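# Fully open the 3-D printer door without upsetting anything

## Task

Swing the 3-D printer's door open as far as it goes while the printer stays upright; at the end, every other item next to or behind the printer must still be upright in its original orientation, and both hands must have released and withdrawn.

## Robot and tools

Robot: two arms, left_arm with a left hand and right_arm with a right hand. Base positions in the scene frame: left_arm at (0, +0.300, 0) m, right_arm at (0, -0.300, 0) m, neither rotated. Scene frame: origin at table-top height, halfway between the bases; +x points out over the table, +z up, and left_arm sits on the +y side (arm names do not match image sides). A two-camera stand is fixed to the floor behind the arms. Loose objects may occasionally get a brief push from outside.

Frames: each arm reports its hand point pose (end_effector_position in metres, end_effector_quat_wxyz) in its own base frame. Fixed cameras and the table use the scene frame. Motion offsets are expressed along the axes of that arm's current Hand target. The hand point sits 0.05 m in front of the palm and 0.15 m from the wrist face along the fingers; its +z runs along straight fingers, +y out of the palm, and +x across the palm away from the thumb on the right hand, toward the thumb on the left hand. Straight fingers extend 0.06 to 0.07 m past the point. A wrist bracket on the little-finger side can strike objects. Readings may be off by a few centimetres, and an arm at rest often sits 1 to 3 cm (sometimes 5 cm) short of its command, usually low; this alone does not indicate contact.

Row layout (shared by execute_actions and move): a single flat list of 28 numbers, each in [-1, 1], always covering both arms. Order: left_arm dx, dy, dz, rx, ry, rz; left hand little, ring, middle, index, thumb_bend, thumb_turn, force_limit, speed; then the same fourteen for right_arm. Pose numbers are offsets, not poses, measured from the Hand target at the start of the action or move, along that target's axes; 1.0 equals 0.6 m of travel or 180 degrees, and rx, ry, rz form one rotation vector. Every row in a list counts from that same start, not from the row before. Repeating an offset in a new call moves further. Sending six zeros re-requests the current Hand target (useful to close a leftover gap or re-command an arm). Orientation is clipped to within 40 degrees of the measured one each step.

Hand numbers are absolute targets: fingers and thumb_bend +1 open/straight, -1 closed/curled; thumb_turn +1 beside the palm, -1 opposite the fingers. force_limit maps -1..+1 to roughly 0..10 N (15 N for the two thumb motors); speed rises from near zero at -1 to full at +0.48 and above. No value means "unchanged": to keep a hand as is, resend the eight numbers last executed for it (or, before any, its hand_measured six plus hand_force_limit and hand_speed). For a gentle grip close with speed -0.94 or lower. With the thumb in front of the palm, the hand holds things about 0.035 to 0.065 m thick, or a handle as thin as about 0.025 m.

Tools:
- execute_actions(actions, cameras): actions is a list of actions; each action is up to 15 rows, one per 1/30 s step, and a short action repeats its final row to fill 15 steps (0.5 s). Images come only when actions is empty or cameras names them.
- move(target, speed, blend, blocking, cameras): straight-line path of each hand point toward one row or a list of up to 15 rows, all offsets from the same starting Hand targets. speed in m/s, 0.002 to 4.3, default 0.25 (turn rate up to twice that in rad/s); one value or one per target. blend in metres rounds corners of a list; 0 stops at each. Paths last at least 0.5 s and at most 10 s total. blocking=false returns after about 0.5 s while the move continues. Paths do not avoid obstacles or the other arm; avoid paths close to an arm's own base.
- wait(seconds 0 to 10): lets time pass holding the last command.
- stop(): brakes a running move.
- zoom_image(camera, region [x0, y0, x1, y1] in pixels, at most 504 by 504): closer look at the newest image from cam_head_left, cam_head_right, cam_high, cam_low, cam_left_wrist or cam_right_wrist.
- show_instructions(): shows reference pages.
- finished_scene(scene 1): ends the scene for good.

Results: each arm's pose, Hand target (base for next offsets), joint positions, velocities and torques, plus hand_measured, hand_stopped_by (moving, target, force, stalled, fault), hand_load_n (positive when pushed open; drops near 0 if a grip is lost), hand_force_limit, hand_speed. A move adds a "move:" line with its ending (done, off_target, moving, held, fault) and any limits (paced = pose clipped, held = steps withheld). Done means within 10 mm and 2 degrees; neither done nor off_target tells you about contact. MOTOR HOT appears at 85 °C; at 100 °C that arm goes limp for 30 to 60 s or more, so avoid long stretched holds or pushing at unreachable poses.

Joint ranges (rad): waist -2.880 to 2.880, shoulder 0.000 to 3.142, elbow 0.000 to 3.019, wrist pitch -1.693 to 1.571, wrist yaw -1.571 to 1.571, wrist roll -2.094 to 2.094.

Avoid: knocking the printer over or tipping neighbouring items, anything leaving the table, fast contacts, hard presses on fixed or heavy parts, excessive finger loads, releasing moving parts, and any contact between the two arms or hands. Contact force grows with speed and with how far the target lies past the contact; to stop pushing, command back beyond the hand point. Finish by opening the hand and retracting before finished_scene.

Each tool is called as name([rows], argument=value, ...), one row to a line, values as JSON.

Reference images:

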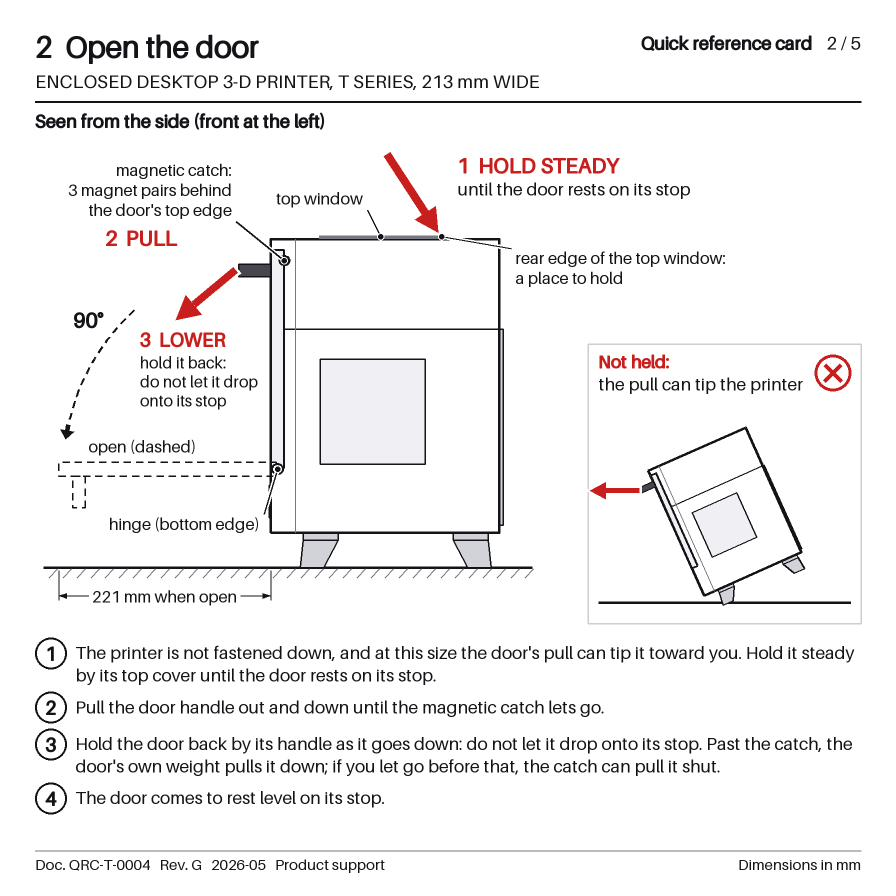

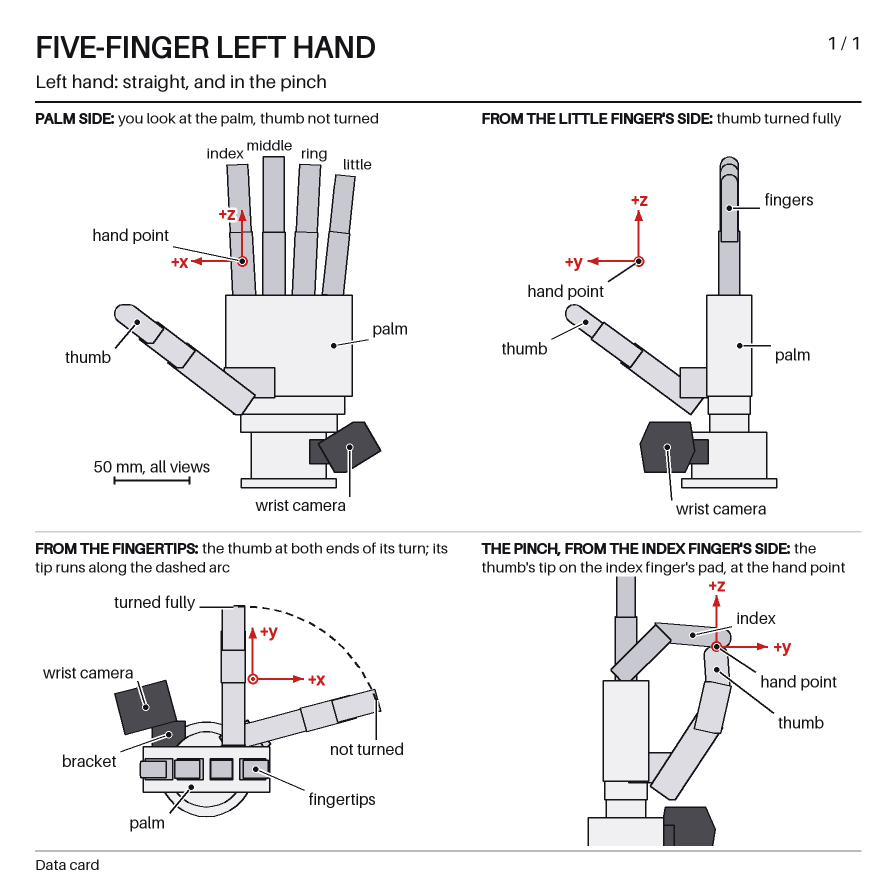

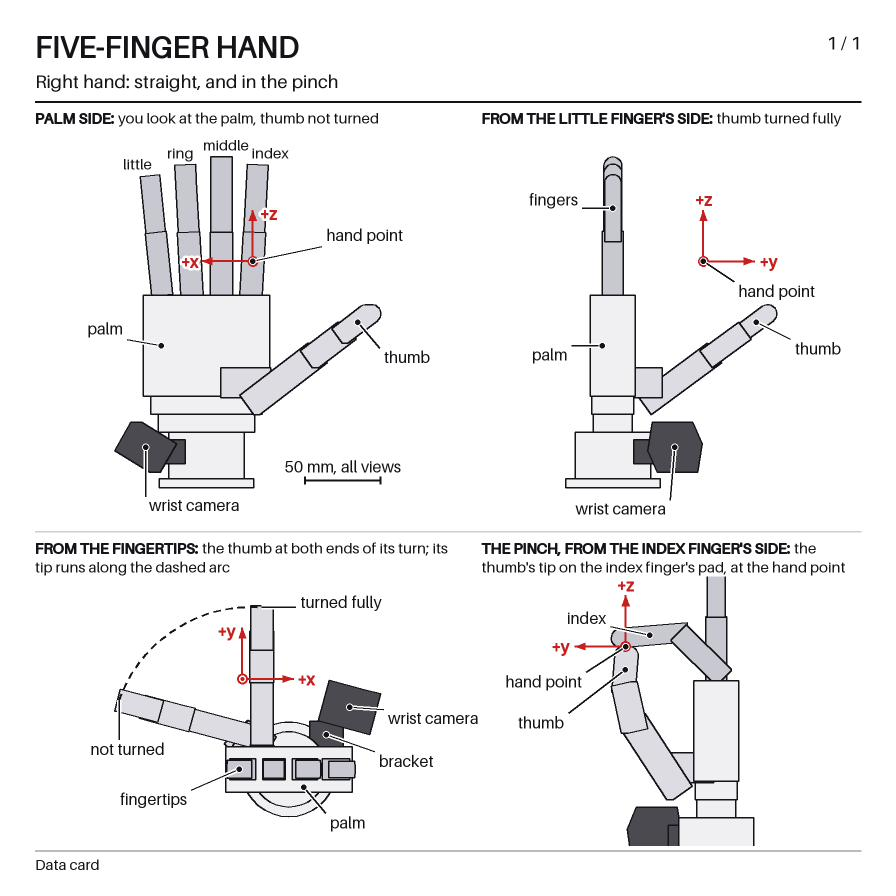

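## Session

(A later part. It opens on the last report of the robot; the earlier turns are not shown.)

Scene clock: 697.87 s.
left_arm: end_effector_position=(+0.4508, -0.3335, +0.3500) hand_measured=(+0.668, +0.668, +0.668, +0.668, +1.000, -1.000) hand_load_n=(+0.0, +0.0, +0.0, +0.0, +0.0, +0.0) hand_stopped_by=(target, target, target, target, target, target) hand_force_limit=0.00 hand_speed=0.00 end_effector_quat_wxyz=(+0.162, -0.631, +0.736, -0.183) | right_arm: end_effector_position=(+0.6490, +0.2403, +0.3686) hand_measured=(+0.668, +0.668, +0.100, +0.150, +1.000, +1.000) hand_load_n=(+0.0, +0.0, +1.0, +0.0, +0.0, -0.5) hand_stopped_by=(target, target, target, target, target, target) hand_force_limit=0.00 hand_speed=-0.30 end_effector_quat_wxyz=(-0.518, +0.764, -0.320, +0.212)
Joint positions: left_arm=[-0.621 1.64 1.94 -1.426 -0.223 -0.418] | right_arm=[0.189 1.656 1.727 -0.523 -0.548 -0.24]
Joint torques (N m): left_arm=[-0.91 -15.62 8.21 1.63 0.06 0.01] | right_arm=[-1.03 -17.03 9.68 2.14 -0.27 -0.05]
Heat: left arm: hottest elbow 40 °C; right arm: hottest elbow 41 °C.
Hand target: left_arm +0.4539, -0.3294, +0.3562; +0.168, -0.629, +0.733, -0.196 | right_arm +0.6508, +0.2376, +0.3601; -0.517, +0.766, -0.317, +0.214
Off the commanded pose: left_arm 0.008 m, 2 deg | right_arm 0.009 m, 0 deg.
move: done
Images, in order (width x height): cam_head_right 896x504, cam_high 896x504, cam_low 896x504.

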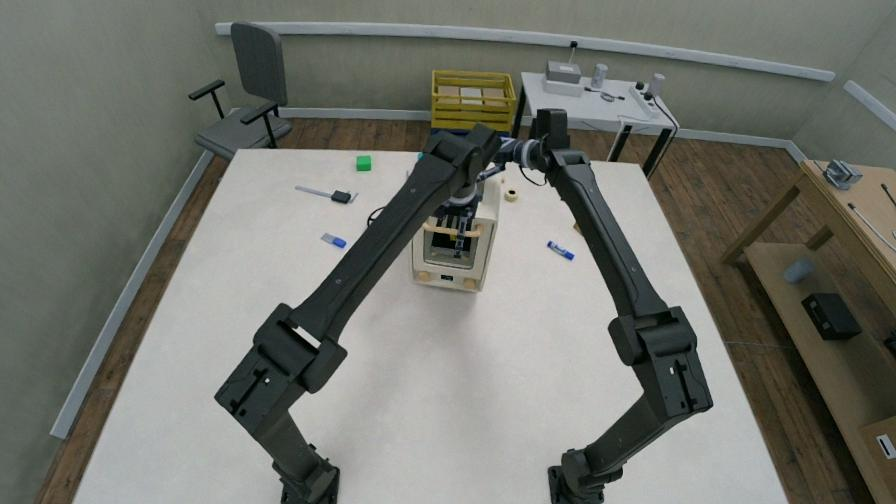

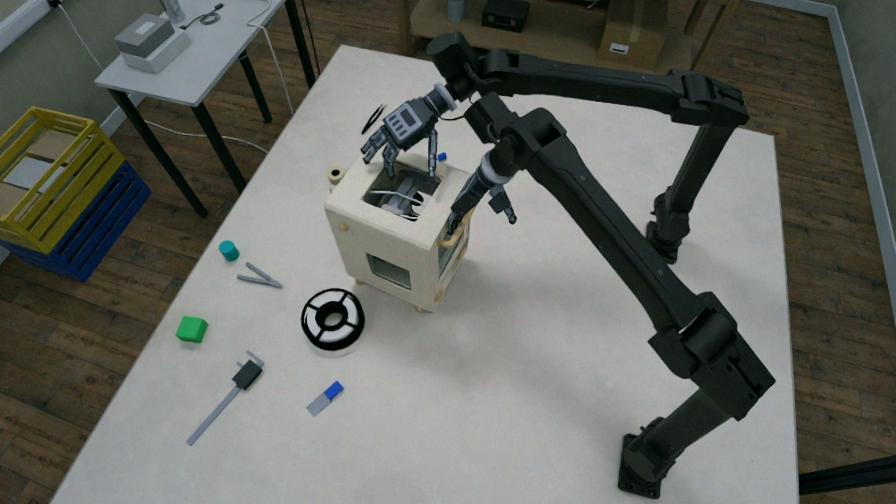

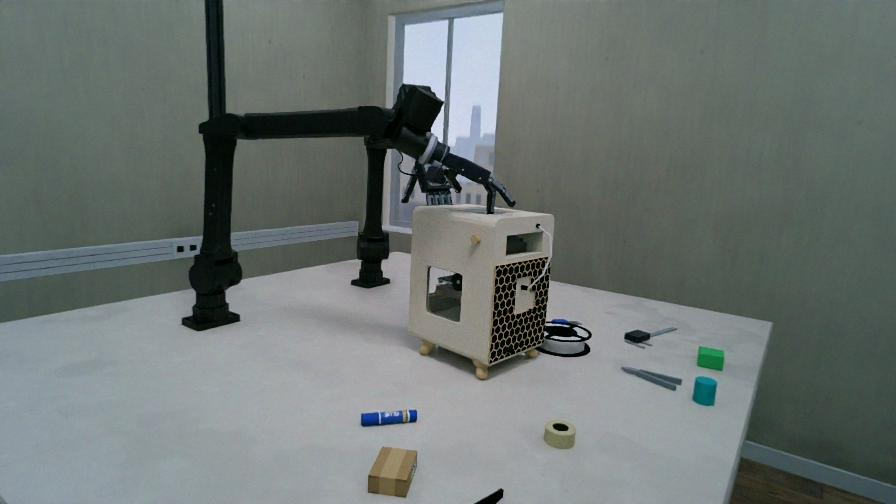

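move(target=[0,0.0125,0.0217,0,0,0,0.667,0.667,0.667,0.667,1,1,0,-0.3,0.0177,0.0088,0.0226,0,0,0,0.667,0.667,0.1,0.15,1,1,0,-0.3], speed=0.05, cameras=["cam_head_right","cam_high","cam_low"])

zoom_image(camera="cam_head_right", region=[400, 140, 500, 240])

zoom_image(camera="cam_high", region=[340, 100, 480, 240])

zoom_image(camera="cam_low", region=[400, 130, 560, 250])

Scene clock: 736.80 s.
left_arm: end_effector_position=(+0.4505, -0.3331, +0.3347) hand_measured=(+0.668, +0.668, +0.668, +0.668, +1.000, +1.000) hand_load_n=(+0.0, -0.5, +0.0, +0.0, +0.0, +0.0) hand_stopped_by=(target, target, target, target, target, target) hand_force_limit=0.00 hand_speed=-0.30 end_effector_quat_wxyz=(+0.163, -0.630, +0.737, -0.182) | right_arm: end_effector_position=(+0.6499, +0.2403, +0.3697) hand_measured=(+0.668, +0.668, +0.100, +0.150, +1.000, +1.000) hand_load_n=(+0.0, +0.0, -0.5, +0.0, +0.0, -0.5) hand_stopped_by=(target, target, target, target, target, target) hand_force_limit=0.00 hand_speed=-0.30 end_effector_quat_wxyz=(-0.520, +0.762, -0.321, +0.212)
Joint positions: left_arm=[-0.621 1.628 1.884 -1.383 -0.223 -0.414] | right_arm=[0.188 1.657 1.727 -0.517 -0.55 -0.234]
Joint torques (N m): left_arm=[-0.79 -15.44 8.24 1.61 0.07 0] | right_arm=[-1.26 -14.21 11.48 2.51 -0.41 -0.07]
Motor temperatures (°C): left_arm=[25 29 37 24 26 24] | right_arm=[27 33 39 25 27 27]
Heat: left arm: hottest elbow 37 °C; right arm: hottest elbow 39 °C.
Hand target: left_arm +0.4539, -0.3294, +0.3411; +0.168, -0.629, +0.733, -0.196 | right_arm +0.6657, +0.2377, +0.3503; -0.517, +0.766, -0.317, +0.214
Off the commanded pose: left_arm 0.008 m, 2 deg | right_arm 0.025 m, 1 deg.
move: off_target (right_arm)
Images, in order (width x height): cam_head_right 896x504, cam_high 896x504, cam_low 896x504.

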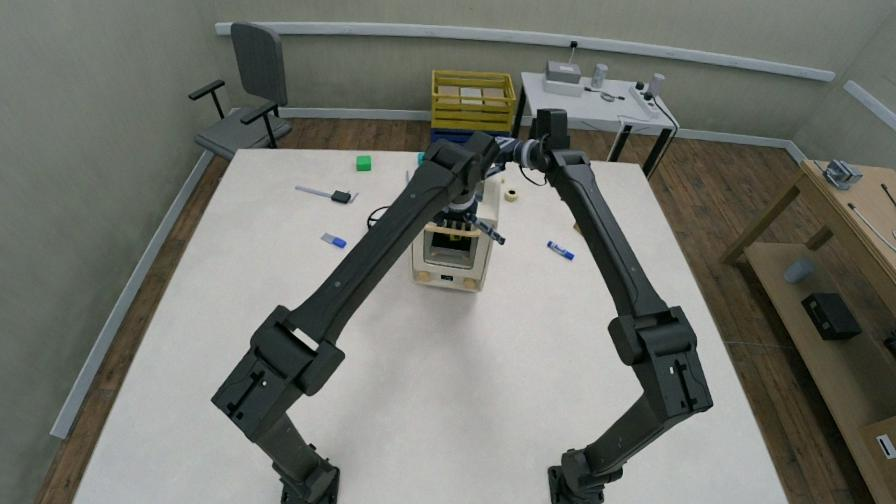

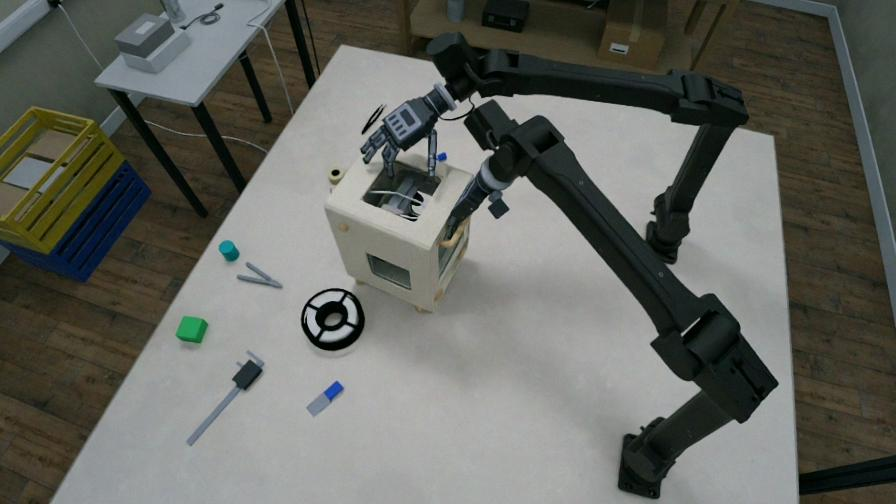

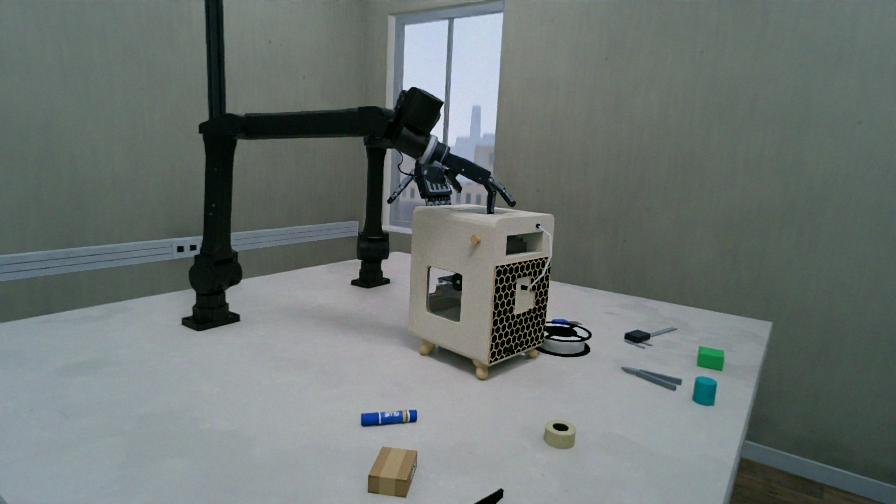

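Scaled by 5.040 from the camera's 896x504 image, which has a finer 1280x720 frame.

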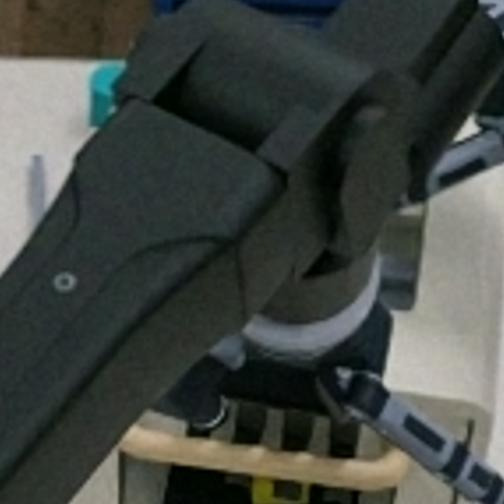

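Scaled by 3.600 from the camera's 896x504 image, which has a finer 1280x720 frame.

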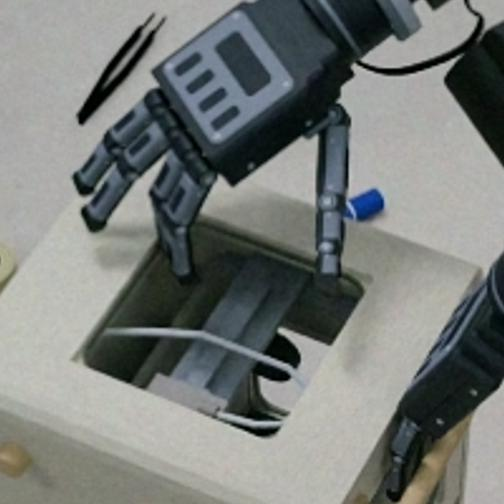

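Scaled by 3.150 from the camera's 896x504 image, which has a finer 1280x720 frame.

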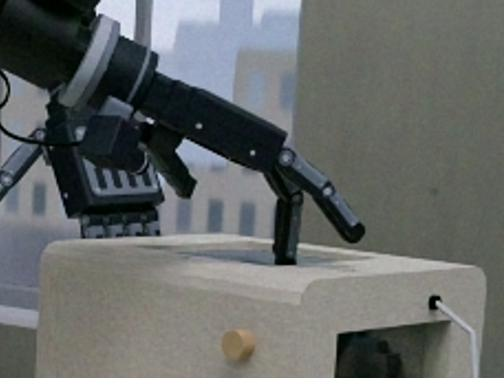

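move(target=[0,0.0083,0.0144,0,0,0,0.667,0.667,0.667,0.667,1,1,0,-0.3,0.0118,0.0033,0.0141,0,0,0,0.667,0.667,0.1,0.15,1,1,0,-0.3], speed=0.05, cameras=["cam_head_right"])

zoom_image(camera="cam_head_right", region=[400, 140, 500, 240])

Scene clock: 743.13 s.
left_arm: end_effector_position=(+0.4507, -0.3332, +0.3245) hand_measured=(+0.668, +0.668, +0.668, +0.668, +1.000, +1.000) hand_load_n=(+0.0, +0.0, +0.0, -0.5, +0.0, +0.0) hand_stopped_by=(target, target, target, target, target, target) hand_force_limit=0.00 hand_speed=-0.30 end_effector_quat_wxyz=(+0.163, -0.630, +0.737, -0.182) | right_arm: end_effector_position=(+0.6525, +0.2406, +0.3678) hand_measured=(+0.668, +0.668, +0.100, +0.150, +1.000, +1.000) hand_load_n=(+0.0, +0.0, -1.5, +0.0, +0.0, +0.0) hand_stopped_by=(target, target, target, target, target, target) hand_force_limit=0.00 hand_speed=-0.30 end_effector_quat_wxyz=(-0.525, +0.761, -0.317, +0.210)
Joint positions: left_arm=[-0.621 1.621 1.848 -1.354 -0.223 -0.414] | right_arm=[0.184 1.664 1.727 -0.505 -0.564 -0.234]
Joint torques (N m): left_arm=[-0.91 -15.5 8.29 1.65 0.07 0.01] | right_arm=[-1.2 -12.98 13.14 2.3 -0.17 -0.08]
Heat: left arm: hottest elbow 36 °C; right arm: hottest elbow 40 °C.
Hand target: left_arm +0.4539, -0.3295, +0.3310; +0.168, -0.629, +0.733, -0.196 | right_arm +0.6758, +0.2377, +0.3451; -0.517, +0.766, -0.317, +0.214
Off the commanded pose: left_arm 0.008 m, 2 deg | right_arm 0.032 m, 1 deg.
move: off_target (right_arm)
Images, in order (width x height): cam_head_right 896x504.

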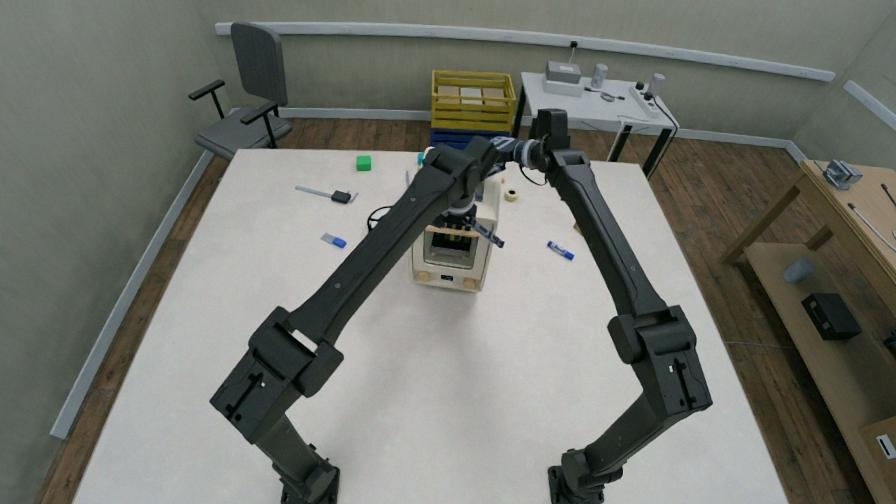

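Scaled by 5.040 from the camera's 896x504 image, which has a finer 1280x720 frame.

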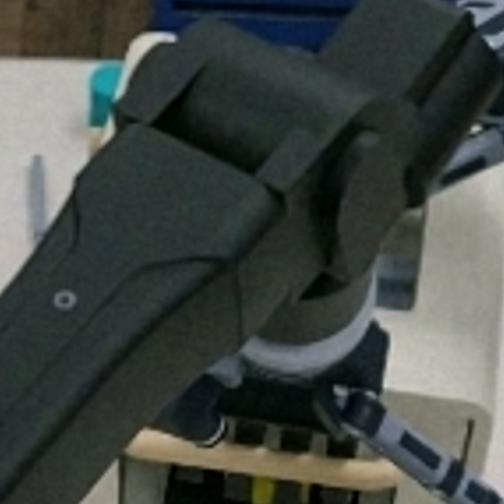

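move(target=[0.0077,0.047,-0.0175,0,0,0,0.667,0.667,0.667,0.667,1,1,0,-0.3,0,0,0,0,0,0,0.667,0.667,0.1,0.15,1,1,0,-0.3], speed=0.04, cameras=["cam_head_right","cam_low"])

zoom_image(camera="cam_head_right", region=[400, 140, 500, 240])

Scene clock: 751.80 s.
left_arm: end_effector_position=(+0.4490, -0.3331, +0.3214) hand_measured=(+0.668, +0.668, +0.668, +0.668, +1.000, +1.000) hand_load_n=(+1.0, +0.5, +0.5, +0.5, +0.0, +0.0) hand_stopped_by=(target, target, target, target, target, target) hand_force_limit=0.00 hand_speed=-0.30 end_effector_quat_wxyz=(+0.175, -0.632, +0.727, -0.204) | right_arm: end_effector_position=(+0.6525, +0.2406, +0.3678) hand_measured=(+0.668, +0.668, +0.100, +0.150, +1.000, +1.000) hand_load_n=(+0.0, +0.0, -2.0, +0.0, -0.5, -0.5) hand_stopped_by=(target, target, target, target, target, target) hand_force_limit=0.00 hand_speed=-0.30 end_effector_quat_wxyz=(-0.525, +0.761, -0.317, +0.210)
Joint positions: left_arm=[-0.629 1.575 1.772 -1.276 -0.243 -0.429] | right_arm=[0.184 1.664 1.727 -0.505 -0.564 -0.234]
Joint torques (N m): left_arm=[-2.9 -16.56 7.23 -0.24 -0.02 -0.15] | right_arm=[-1.32 -12.98 13.14 2.29 -0.18 -0.08]
Heat: left arm: hottest elbow 37 °C; right arm: hottest elbow 40 °C.
Hand target: left_arm +0.4239, -0.3294, +0.3260; +0.168, -0.629, +0.733, -0.196 | right_arm +0.6758, +0.2377, +0.3451; -0.517, +0.766, -0.317, +0.214
Off the commanded pose: left_arm 0.026 m, 2 deg | right_arm 0.033 m, 1 deg.
move: off_target (left_arm, right_arm)
Images, in order (width x height): cam_head_right 896x504, cam_low 896x504.

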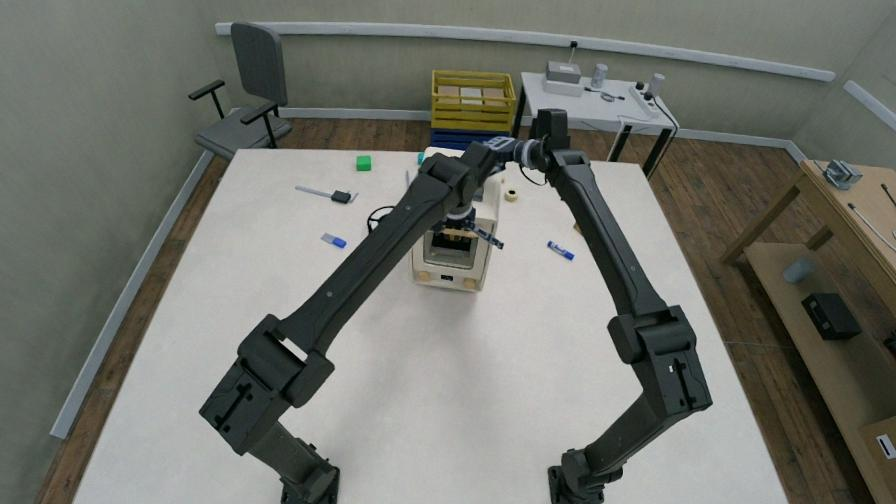

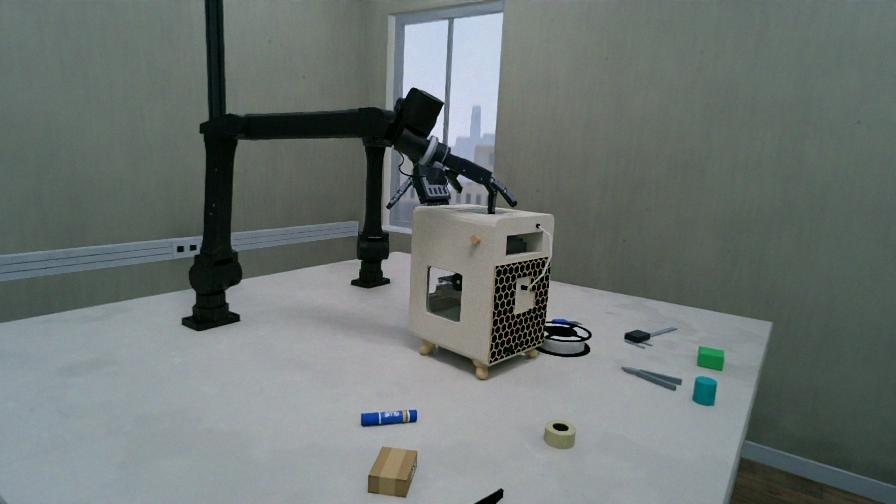

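Scaled by 5.040 from the camera's 896x504 image, which has a finer 1280x720 frame.

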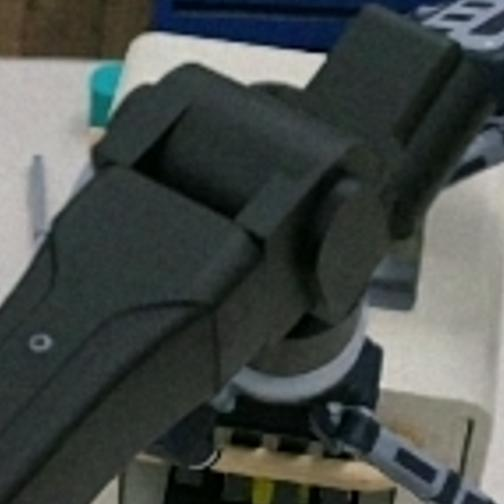

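move(target=[0.0077,0.047,-0.0175,0,0,0,0.667,0.667,0.667,0.667,1,1,0,-0.3,0,0,0,0,0,0,0.667,0.667,0.1,0.15,1,1,0,-0.3], speed=0.04, cameras=["cam_head_right"])

zoom_image(camera="cam_head_right", region=[400, 140, 500, 240])

Scene clock: 758.40 s.
left_arm: end_effector_position=(+0.4400, -0.3306, +0.3192) hand_measured=(+0.668, +0.668, +0.668, +0.668, +1.000, +1.000) hand_load_n=(+2.5, +1.5, +1.0, +0.5, +0.0, +0.0) hand_stopped_by=(target, target, target, target, target, target) hand_force_limit=0.00 hand_speed=-0.30 end_effector_quat_wxyz=(+0.188, -0.631, +0.721, -0.215) | right_arm: end_effector_position=(+0.6505, +0.2424, +0.3681) hand_measured=(+0.668, +0.668, +0.100, +0.150, +1.000, +1.000) hand_load_n=(+0.0, +0.0, -6.0, -0.5, +0.0, -0.5) hand_stopped_by=(target, target, target, target, target, target) hand_force_limit=0.00 hand_speed=-0.30 end_effector_quat_wxyz=(-0.527, +0.762, -0.314, +0.206)
Joint positions: left_arm=[-0.644 1.529 1.706 -1.23 -0.271 -0.44] | right_arm=[0.185 1.664 1.727 -0.506 -0.576 -0.234]
Joint torques (N m): left_arm=[-4.48 -17.26 6.24 -1.51 0.44 -0.31] | right_arm=[-1.32 -13.1 13.09 2.25 0.3 -0.09]
Heat: left arm: hottest elbow 36 °C; right arm: hottest elbow 41 °C.
Hand target: left_arm +0.3938, -0.3296, +0.3211; +0.168, -0.629, +0.733, -0.196 | right_arm +0.6758, +0.2376, +0.3451; -0.517, +0.766, -0.317, +0.214
Off the commanded pose: left_arm 0.046 m, 3 deg | right_arm 0.034 m, 2 deg.
move: off_target (left_arm, right_arm)
Images, in order (width x height): cam_head_right 896x504.

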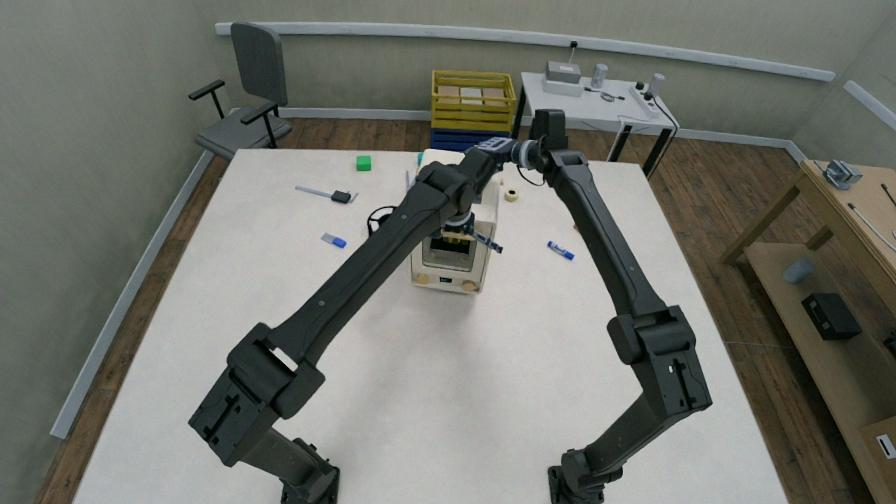

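Scaled by 5.040 from the camera's 896x504 image, which has a finer 1280x720 frame.

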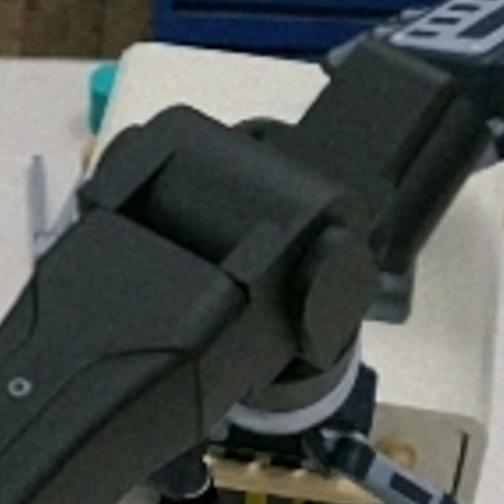

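move(target=[0.0051,0.0313,-0.0117,0,0,0,0.667,0.667,0.667,0.667,1,1,0,-0.3,0.0118,0.0033,0.0141,0,0,0,0.667,0.667,0.1,0.15,1,1,0,-0.3], speed=0.04, cameras=["cam_low","cam_high"])

zoom_image(camera="cam_low", region=[370, 120, 590, 390])

zoom_image(camera="cam_high", region=[320, 100, 520, 320])

Scene clock: 764.30 s.
left_arm: end_effector_position=(+0.3819, -0.3308, +0.3151) hand_measured=(+0.668, +0.668, +0.668, +0.668, +1.000, +1.000) hand_load_n=(+0.0, +0.5, +0.5, +0.0, +0.0, +0.0) hand_stopped_by=(target, target, target, target, target, target) hand_force_limit=0.00 hand_speed=-0.30 end_effector_quat_wxyz=(+0.168, -0.630, +0.733, -0.195) | right_arm: end_effector_position=(+0.6508, +0.2427, +0.3669) hand_measured=(+0.668, +0.668, +0.100, +0.150, +1.000, +1.000) hand_load_n=(+0.0, +0.0, -6.5, +0.0, +0.0, +0.0) hand_stopped_by=(target, target, target, target, target, target) hand_force_limit=0.00 hand_speed=-0.30 end_effector_quat_wxyz=(-0.527, +0.763, -0.314, +0.204)
Joint positions: left_arm=[-0.707 1.447 1.619 -1.29 -0.266 -0.495] | right_arm=[0.185 1.666 1.727 -0.506 -0.578 -0.234]
Joint torques (N m): left_arm=[-2.14 -12.86 8.49 0.42 -0.09 -0.15] | right_arm=[-1.55 -11.46 14.54 2.52 0.26 -0.1]
Heat: left arm: hottest elbow 36 °C; right arm: hottest elbow 41 °C.
Hand target: left_arm +0.3739, -0.3295, +0.3178; +0.168, -0.629, +0.733, -0.196 | right_arm +0.6858, +0.2378, +0.3402; -0.517, +0.766, -0.317, +0.214
Off the commanded pose: left_arm 0.009 m, 0 deg | right_arm 0.044 m, 2 deg.
move: off_target (right_arm)
Images, in order (width x height): cam_high 896x504, cam_low 896x504.

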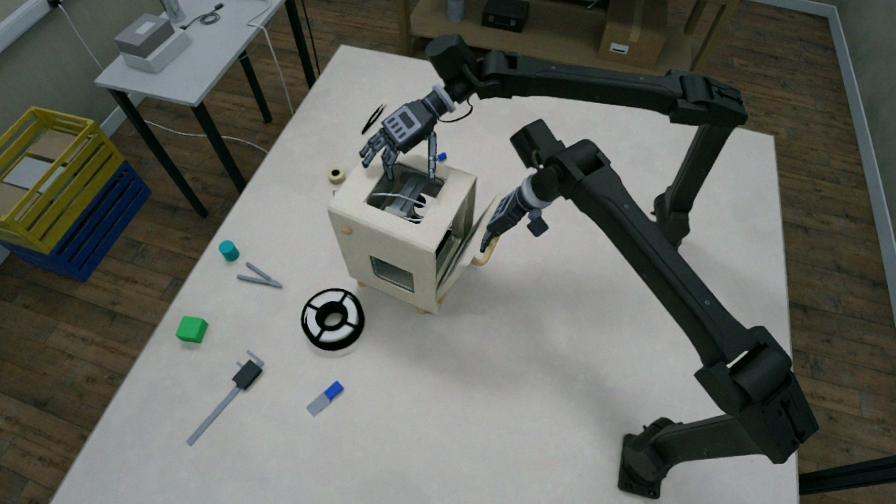

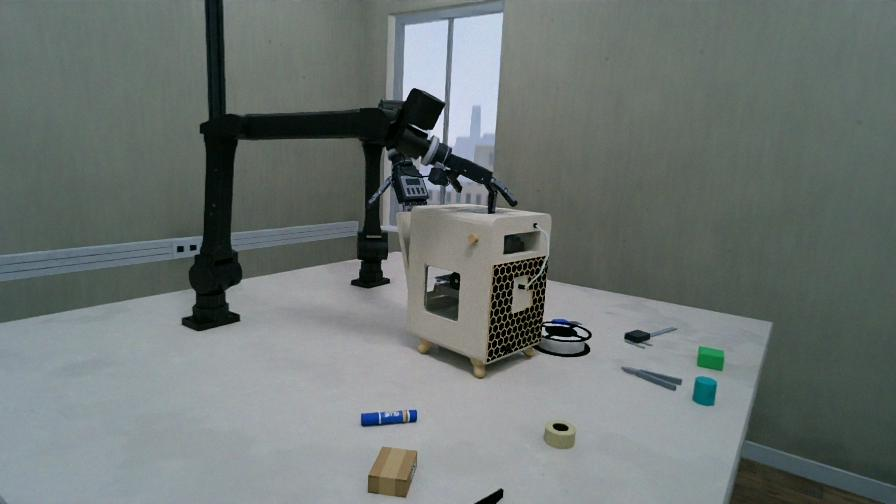

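Scaled by 1.867 from the camera's 896x504 image, which has a finer 1280x720 frame.

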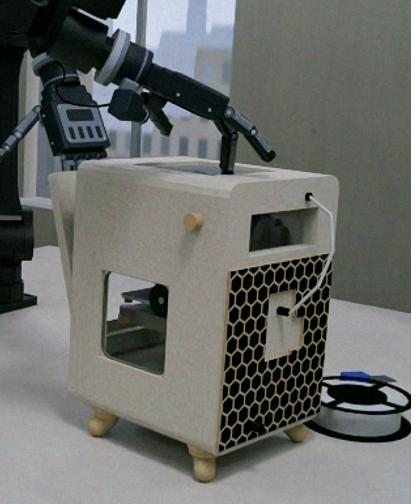

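Scaled by 2.291 from the camera's 896x504 image, which has a finer 1280x720 frame.

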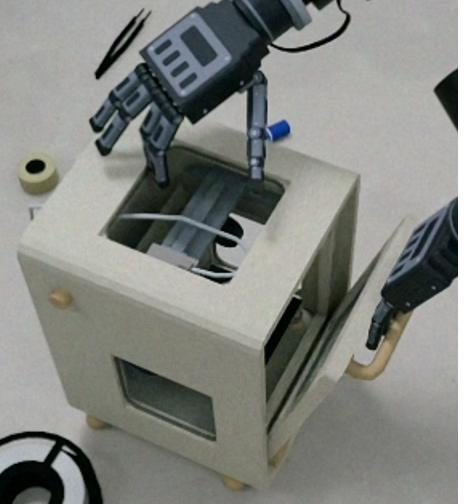

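move(target=[-0.0148,0.0491,0.0146,0.04,0,0,0.719,0.719,0.719,0.719,1,1,0,-0.3,0,0,0,0,0,0,0.667,0.667,0.1,0.15,1,1,0,-0.3], speed=0.06, cameras=["cam_low","cam_high"])

zoom_image(camera="cam_high", region=[400, 140, 560, 300])

Scene clock: 841.30 s.
left_arm: end_effector_position=(+0.3527, -0.3143, +0.2900) hand_measured=(+0.720, +0.720, +0.720, +0.720, +1.000, +1.000) hand_load_n=(+0.0, +0.0, +0.0, +0.0, +0.0, +0.0) hand_stopped_by=(target, target, target, target, target, target) hand_force_limit=0.00 hand_speed=-0.30 end_effector_quat_wxyz=(+0.202, -0.618, +0.726, -0.224) | right_arm: end_effector_position=(+0.6509, +0.2425, +0.3669) hand_measured=(+0.668, +0.668, +0.100, +0.150, +1.000, +1.000) hand_load_n=(+0.0, +0.0, -7.0, +0.0, +0.0, +0.0) hand_stopped_by=(target, target, target, target, target, target) hand_force_limit=0.00 hand_speed=-0.30 end_effector_quat_wxyz=(-0.527, +0.762, -0.314, +0.204)
Joint positions: left_arm=[-0.753 1.305 1.396 -1.142 -0.341 -0.501] | right_arm=[0.184 1.666 1.727 -0.506 -0.578 -0.234]
Joint torques (N m): left_arm=[-1.85 -10.81 8.69 1.96 -0.39 -0.13] | right_arm=[-1.61 -11.46 14.53 2.52 0.26 -0.1]
Motor temperatures (°C): left_arm=[25 28 36 24 27 24] | right_arm=[27 31 46 26 27 27]
Heat: left arm: hottest elbow 36 °C; right arm: hottest elbow 46 °C.
Hand target: left_arm +0.3543, -0.3175, +0.2955; +0.207, -0.617, +0.720, -0.242 | right_arm +0.6858, +0.2376, +0.3402; -0.517, +0.766, -0.317, +0.214
Off the commanded pose: left_arm 0.007 m, 2 deg | right_arm 0.044 m, 2 deg.
move: off_target (right_arm)
Images, in order (width x height): cam_high 896x504, cam_low 896x504.

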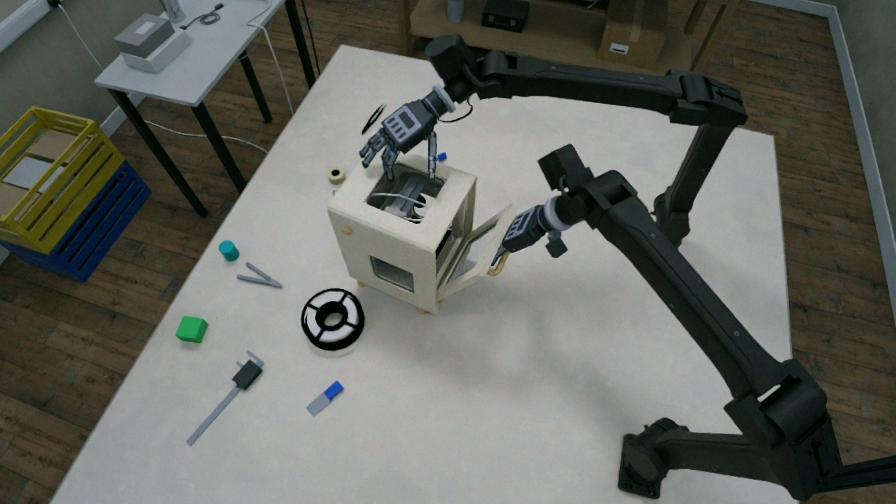

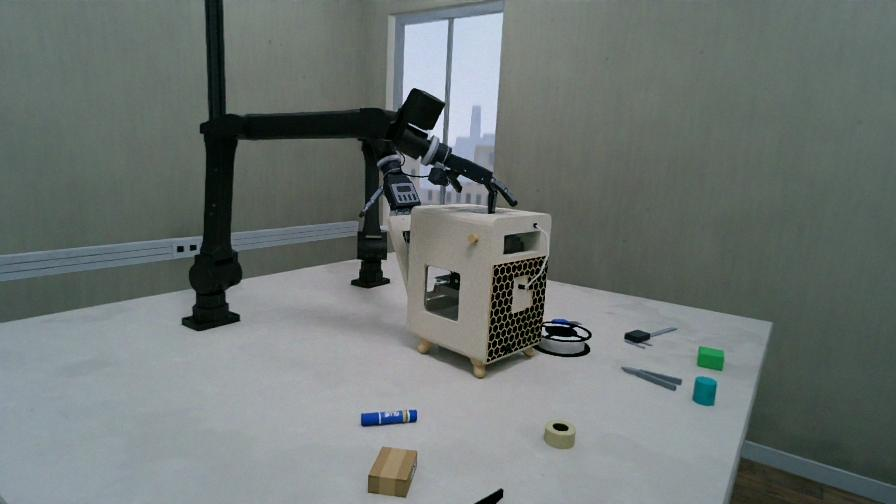

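Scaled by 3.150 from the camera's 896x504 image, which has a finer 1280x720 frame.

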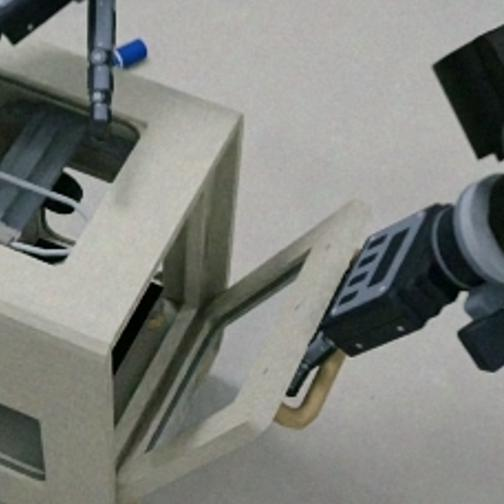

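move(target=[0.0023,0.0992,0.0245,0.0622,0,0,0.789,0.789,0.789,0.789,1,1,0,-0.3,-0.0177,-0.001,-0.0195,0,0,0,0.667,0.667,0.1,0.15,1,1,0,-0.3], speed=0.06, cameras=["cam_head_left","cam_high"])

zoom_image(camera="cam_high", region=[400, 140, 560, 300])

Scene clock: 851.40 s.
left_arm: end_effector_position=(+0.3142, -0.3080, +0.2404) hand_measured=(+0.790, +0.790, +0.790, +0.790, +1.000, +1.000) hand_load_n=(+0.0, -0.5, +0.0, +0.0, +0.0, +0.0) hand_stopped_by=(target, target, target, target, target, target) hand_force_limit=0.00 hand_speed=-0.30 end_effector_quat_wxyz=(+0.264, -0.595, +0.701, -0.290) | right_arm: end_effector_position=(+0.6509, +0.2425, +0.3669) hand_measured=(+0.668, +0.668, +0.100, +0.150, +1.000, +1.000) hand_load_n=(+0.0, +0.0, -6.5, +0.0, +0.0, -0.5) hand_stopped_by=(target, target, target, target, target, target) hand_force_limit=0.00 hand_speed=-0.30 end_effector_quat_wxyz=(-0.527, +0.762, -0.314, +0.204)
Joint positions: left_arm=[-0.878 1.127 1.064 -0.857 -0.514 -0.538] | right_arm=[0.184 1.666 1.727 -0.506 -0.578 -0.234]
Joint torques (N m): left_arm=[-1.96 -8.06 9.02 2.29 -0.45 -0.12] | right_arm=[-1.08 -14.15 11.73 2.41 0.47 -0.08]
Heat: left arm: hottest elbow 36 °C; right arm: hottest elbow 46 °C.
Hand target: left_arm +0.3159, -0.3130, +0.2480; +0.266, -0.594, +0.693, -0.311 | right_arm +0.6708, +0.2377, +0.3451; -0.517, +0.766, -0.317, +0.214
Off the commanded pose: left_arm 0.009 m, 3 deg | right_arm 0.030 m, 2 deg.
move: off_target (left_arm, right_arm)
Images, in order (width x height): cam_head_left 896x504, cam_high 896x504.

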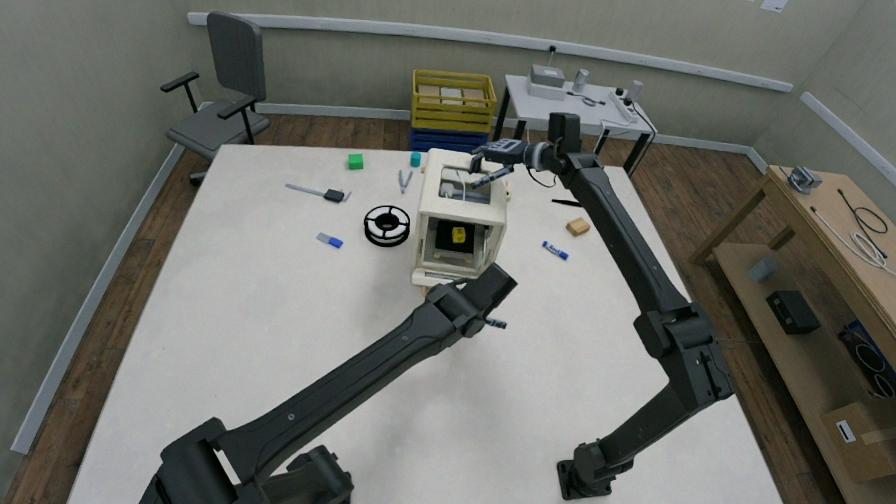

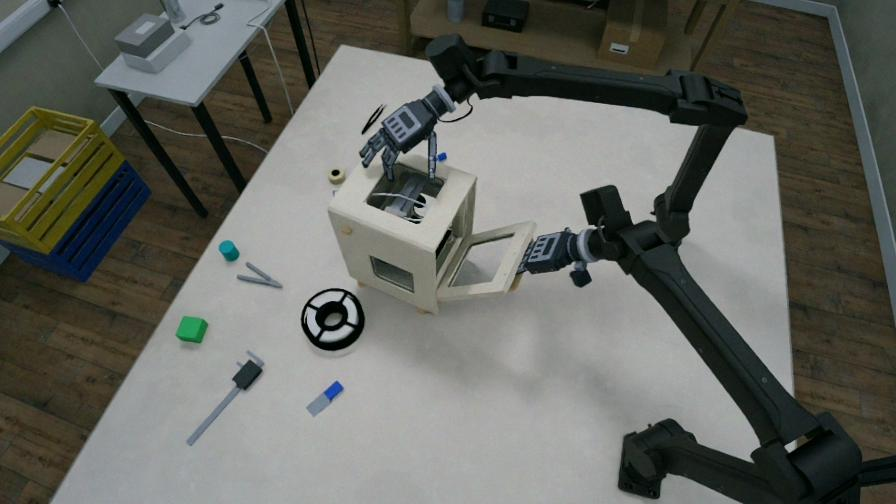

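Scaled by 3.150 from the camera's 896x504 image, which has a finer 1280x720 frame.

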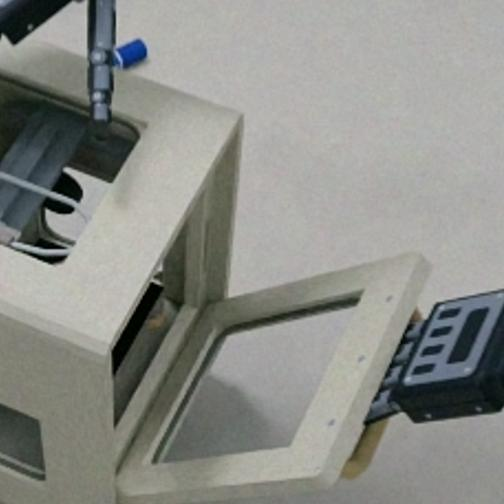

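move(target=[0.0015,0.099,0.0314,0.0622,0,0,0.859,0.859,0.859,0.859,1,1,0,-0.3,0,0,0,0,0,0,0.667,0.667,0.1,0.15,1,1,0,-0.3], speed=0.06, cameras=["cam_head_left","cam_high"])

zoom_image(camera="cam_high", region=[400, 140, 560, 300])

Scene clock: 862.57 s.
left_arm: end_effector_position=(+0.2893, -0.3057, +0.1818) hand_measured=(+0.860, +0.860, +0.860, +0.860, +1.000, +1.000) hand_load_n=(-0.5, +0.0, +0.0, +0.0, +0.0, -0.5) hand_stopped_by=(target, target, target, target, target, target) hand_force_limit=0.00 hand_speed=-0.30 end_effector_quat_wxyz=(+0.322, -0.568, +0.668, -0.357) | right_arm: end_effector_position=(+0.6509, +0.2425, +0.3669) hand_measured=(+0.668, +0.668, +0.100, +0.150, +1.000, +1.000) hand_load_n=(+0.0, +0.0, -6.5, +0.0, +0.0, +0.0) hand_stopped_by=(target, target, target, target, target, target) hand_force_limit=0.00 hand_speed=-0.30 end_effector_quat_wxyz=(-0.527, +0.762, -0.314, +0.204)
Joint positions: left_arm=[-1.007 1.031 0.765 -0.516 -0.703 -0.542] | right_arm=[0.184 1.666 1.727 -0.506 -0.578 -0.234]
Joint torques (N m): left_arm=[-2.02 -6.59 8.92 2.39 -0.59 -0.04] | right_arm=[-1.08 -13.98 11.71 2.41 0.47 -0.09]
Heat: left arm: hottest elbow 36 °C; right arm: hottest elbow 45 °C.
Hand target: left_arm +0.2906, -0.3101, +0.1910; +0.323, -0.565, +0.659, -0.377 | right_arm +0.6708, +0.2377, +0.3451; -0.517, +0.766, -0.317, +0.214
Off the commanded pose: left_arm 0.010 m, 3 deg | right_arm 0.030 m, 2 deg.
move: off_target (left_arm, right_arm)
Images, in order (width x height): cam_head_left 896x504, cam_high 896x504.

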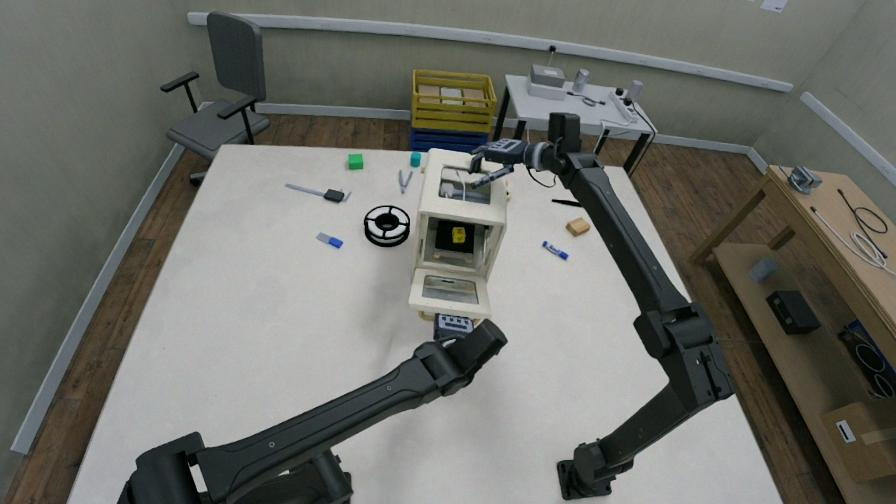

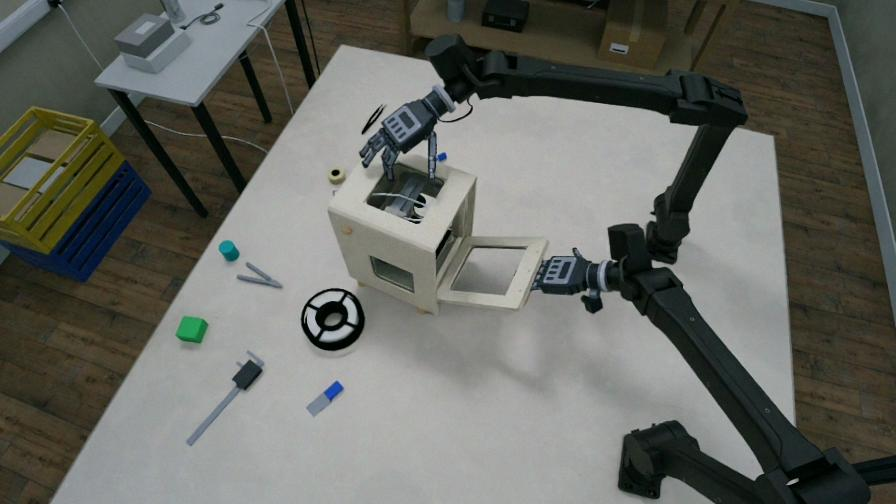

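Scaled by 3.150 from the camera's 896x504 image, which has a finer 1280x720 frame.

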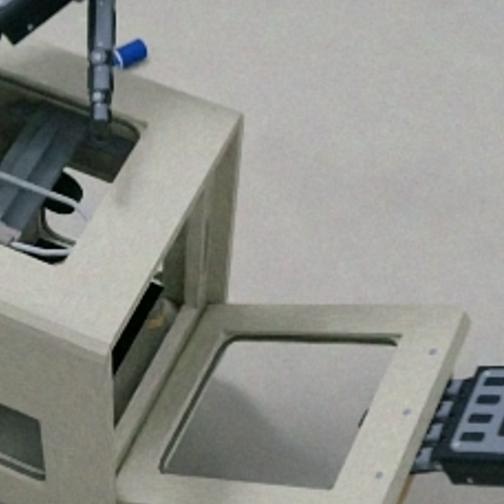

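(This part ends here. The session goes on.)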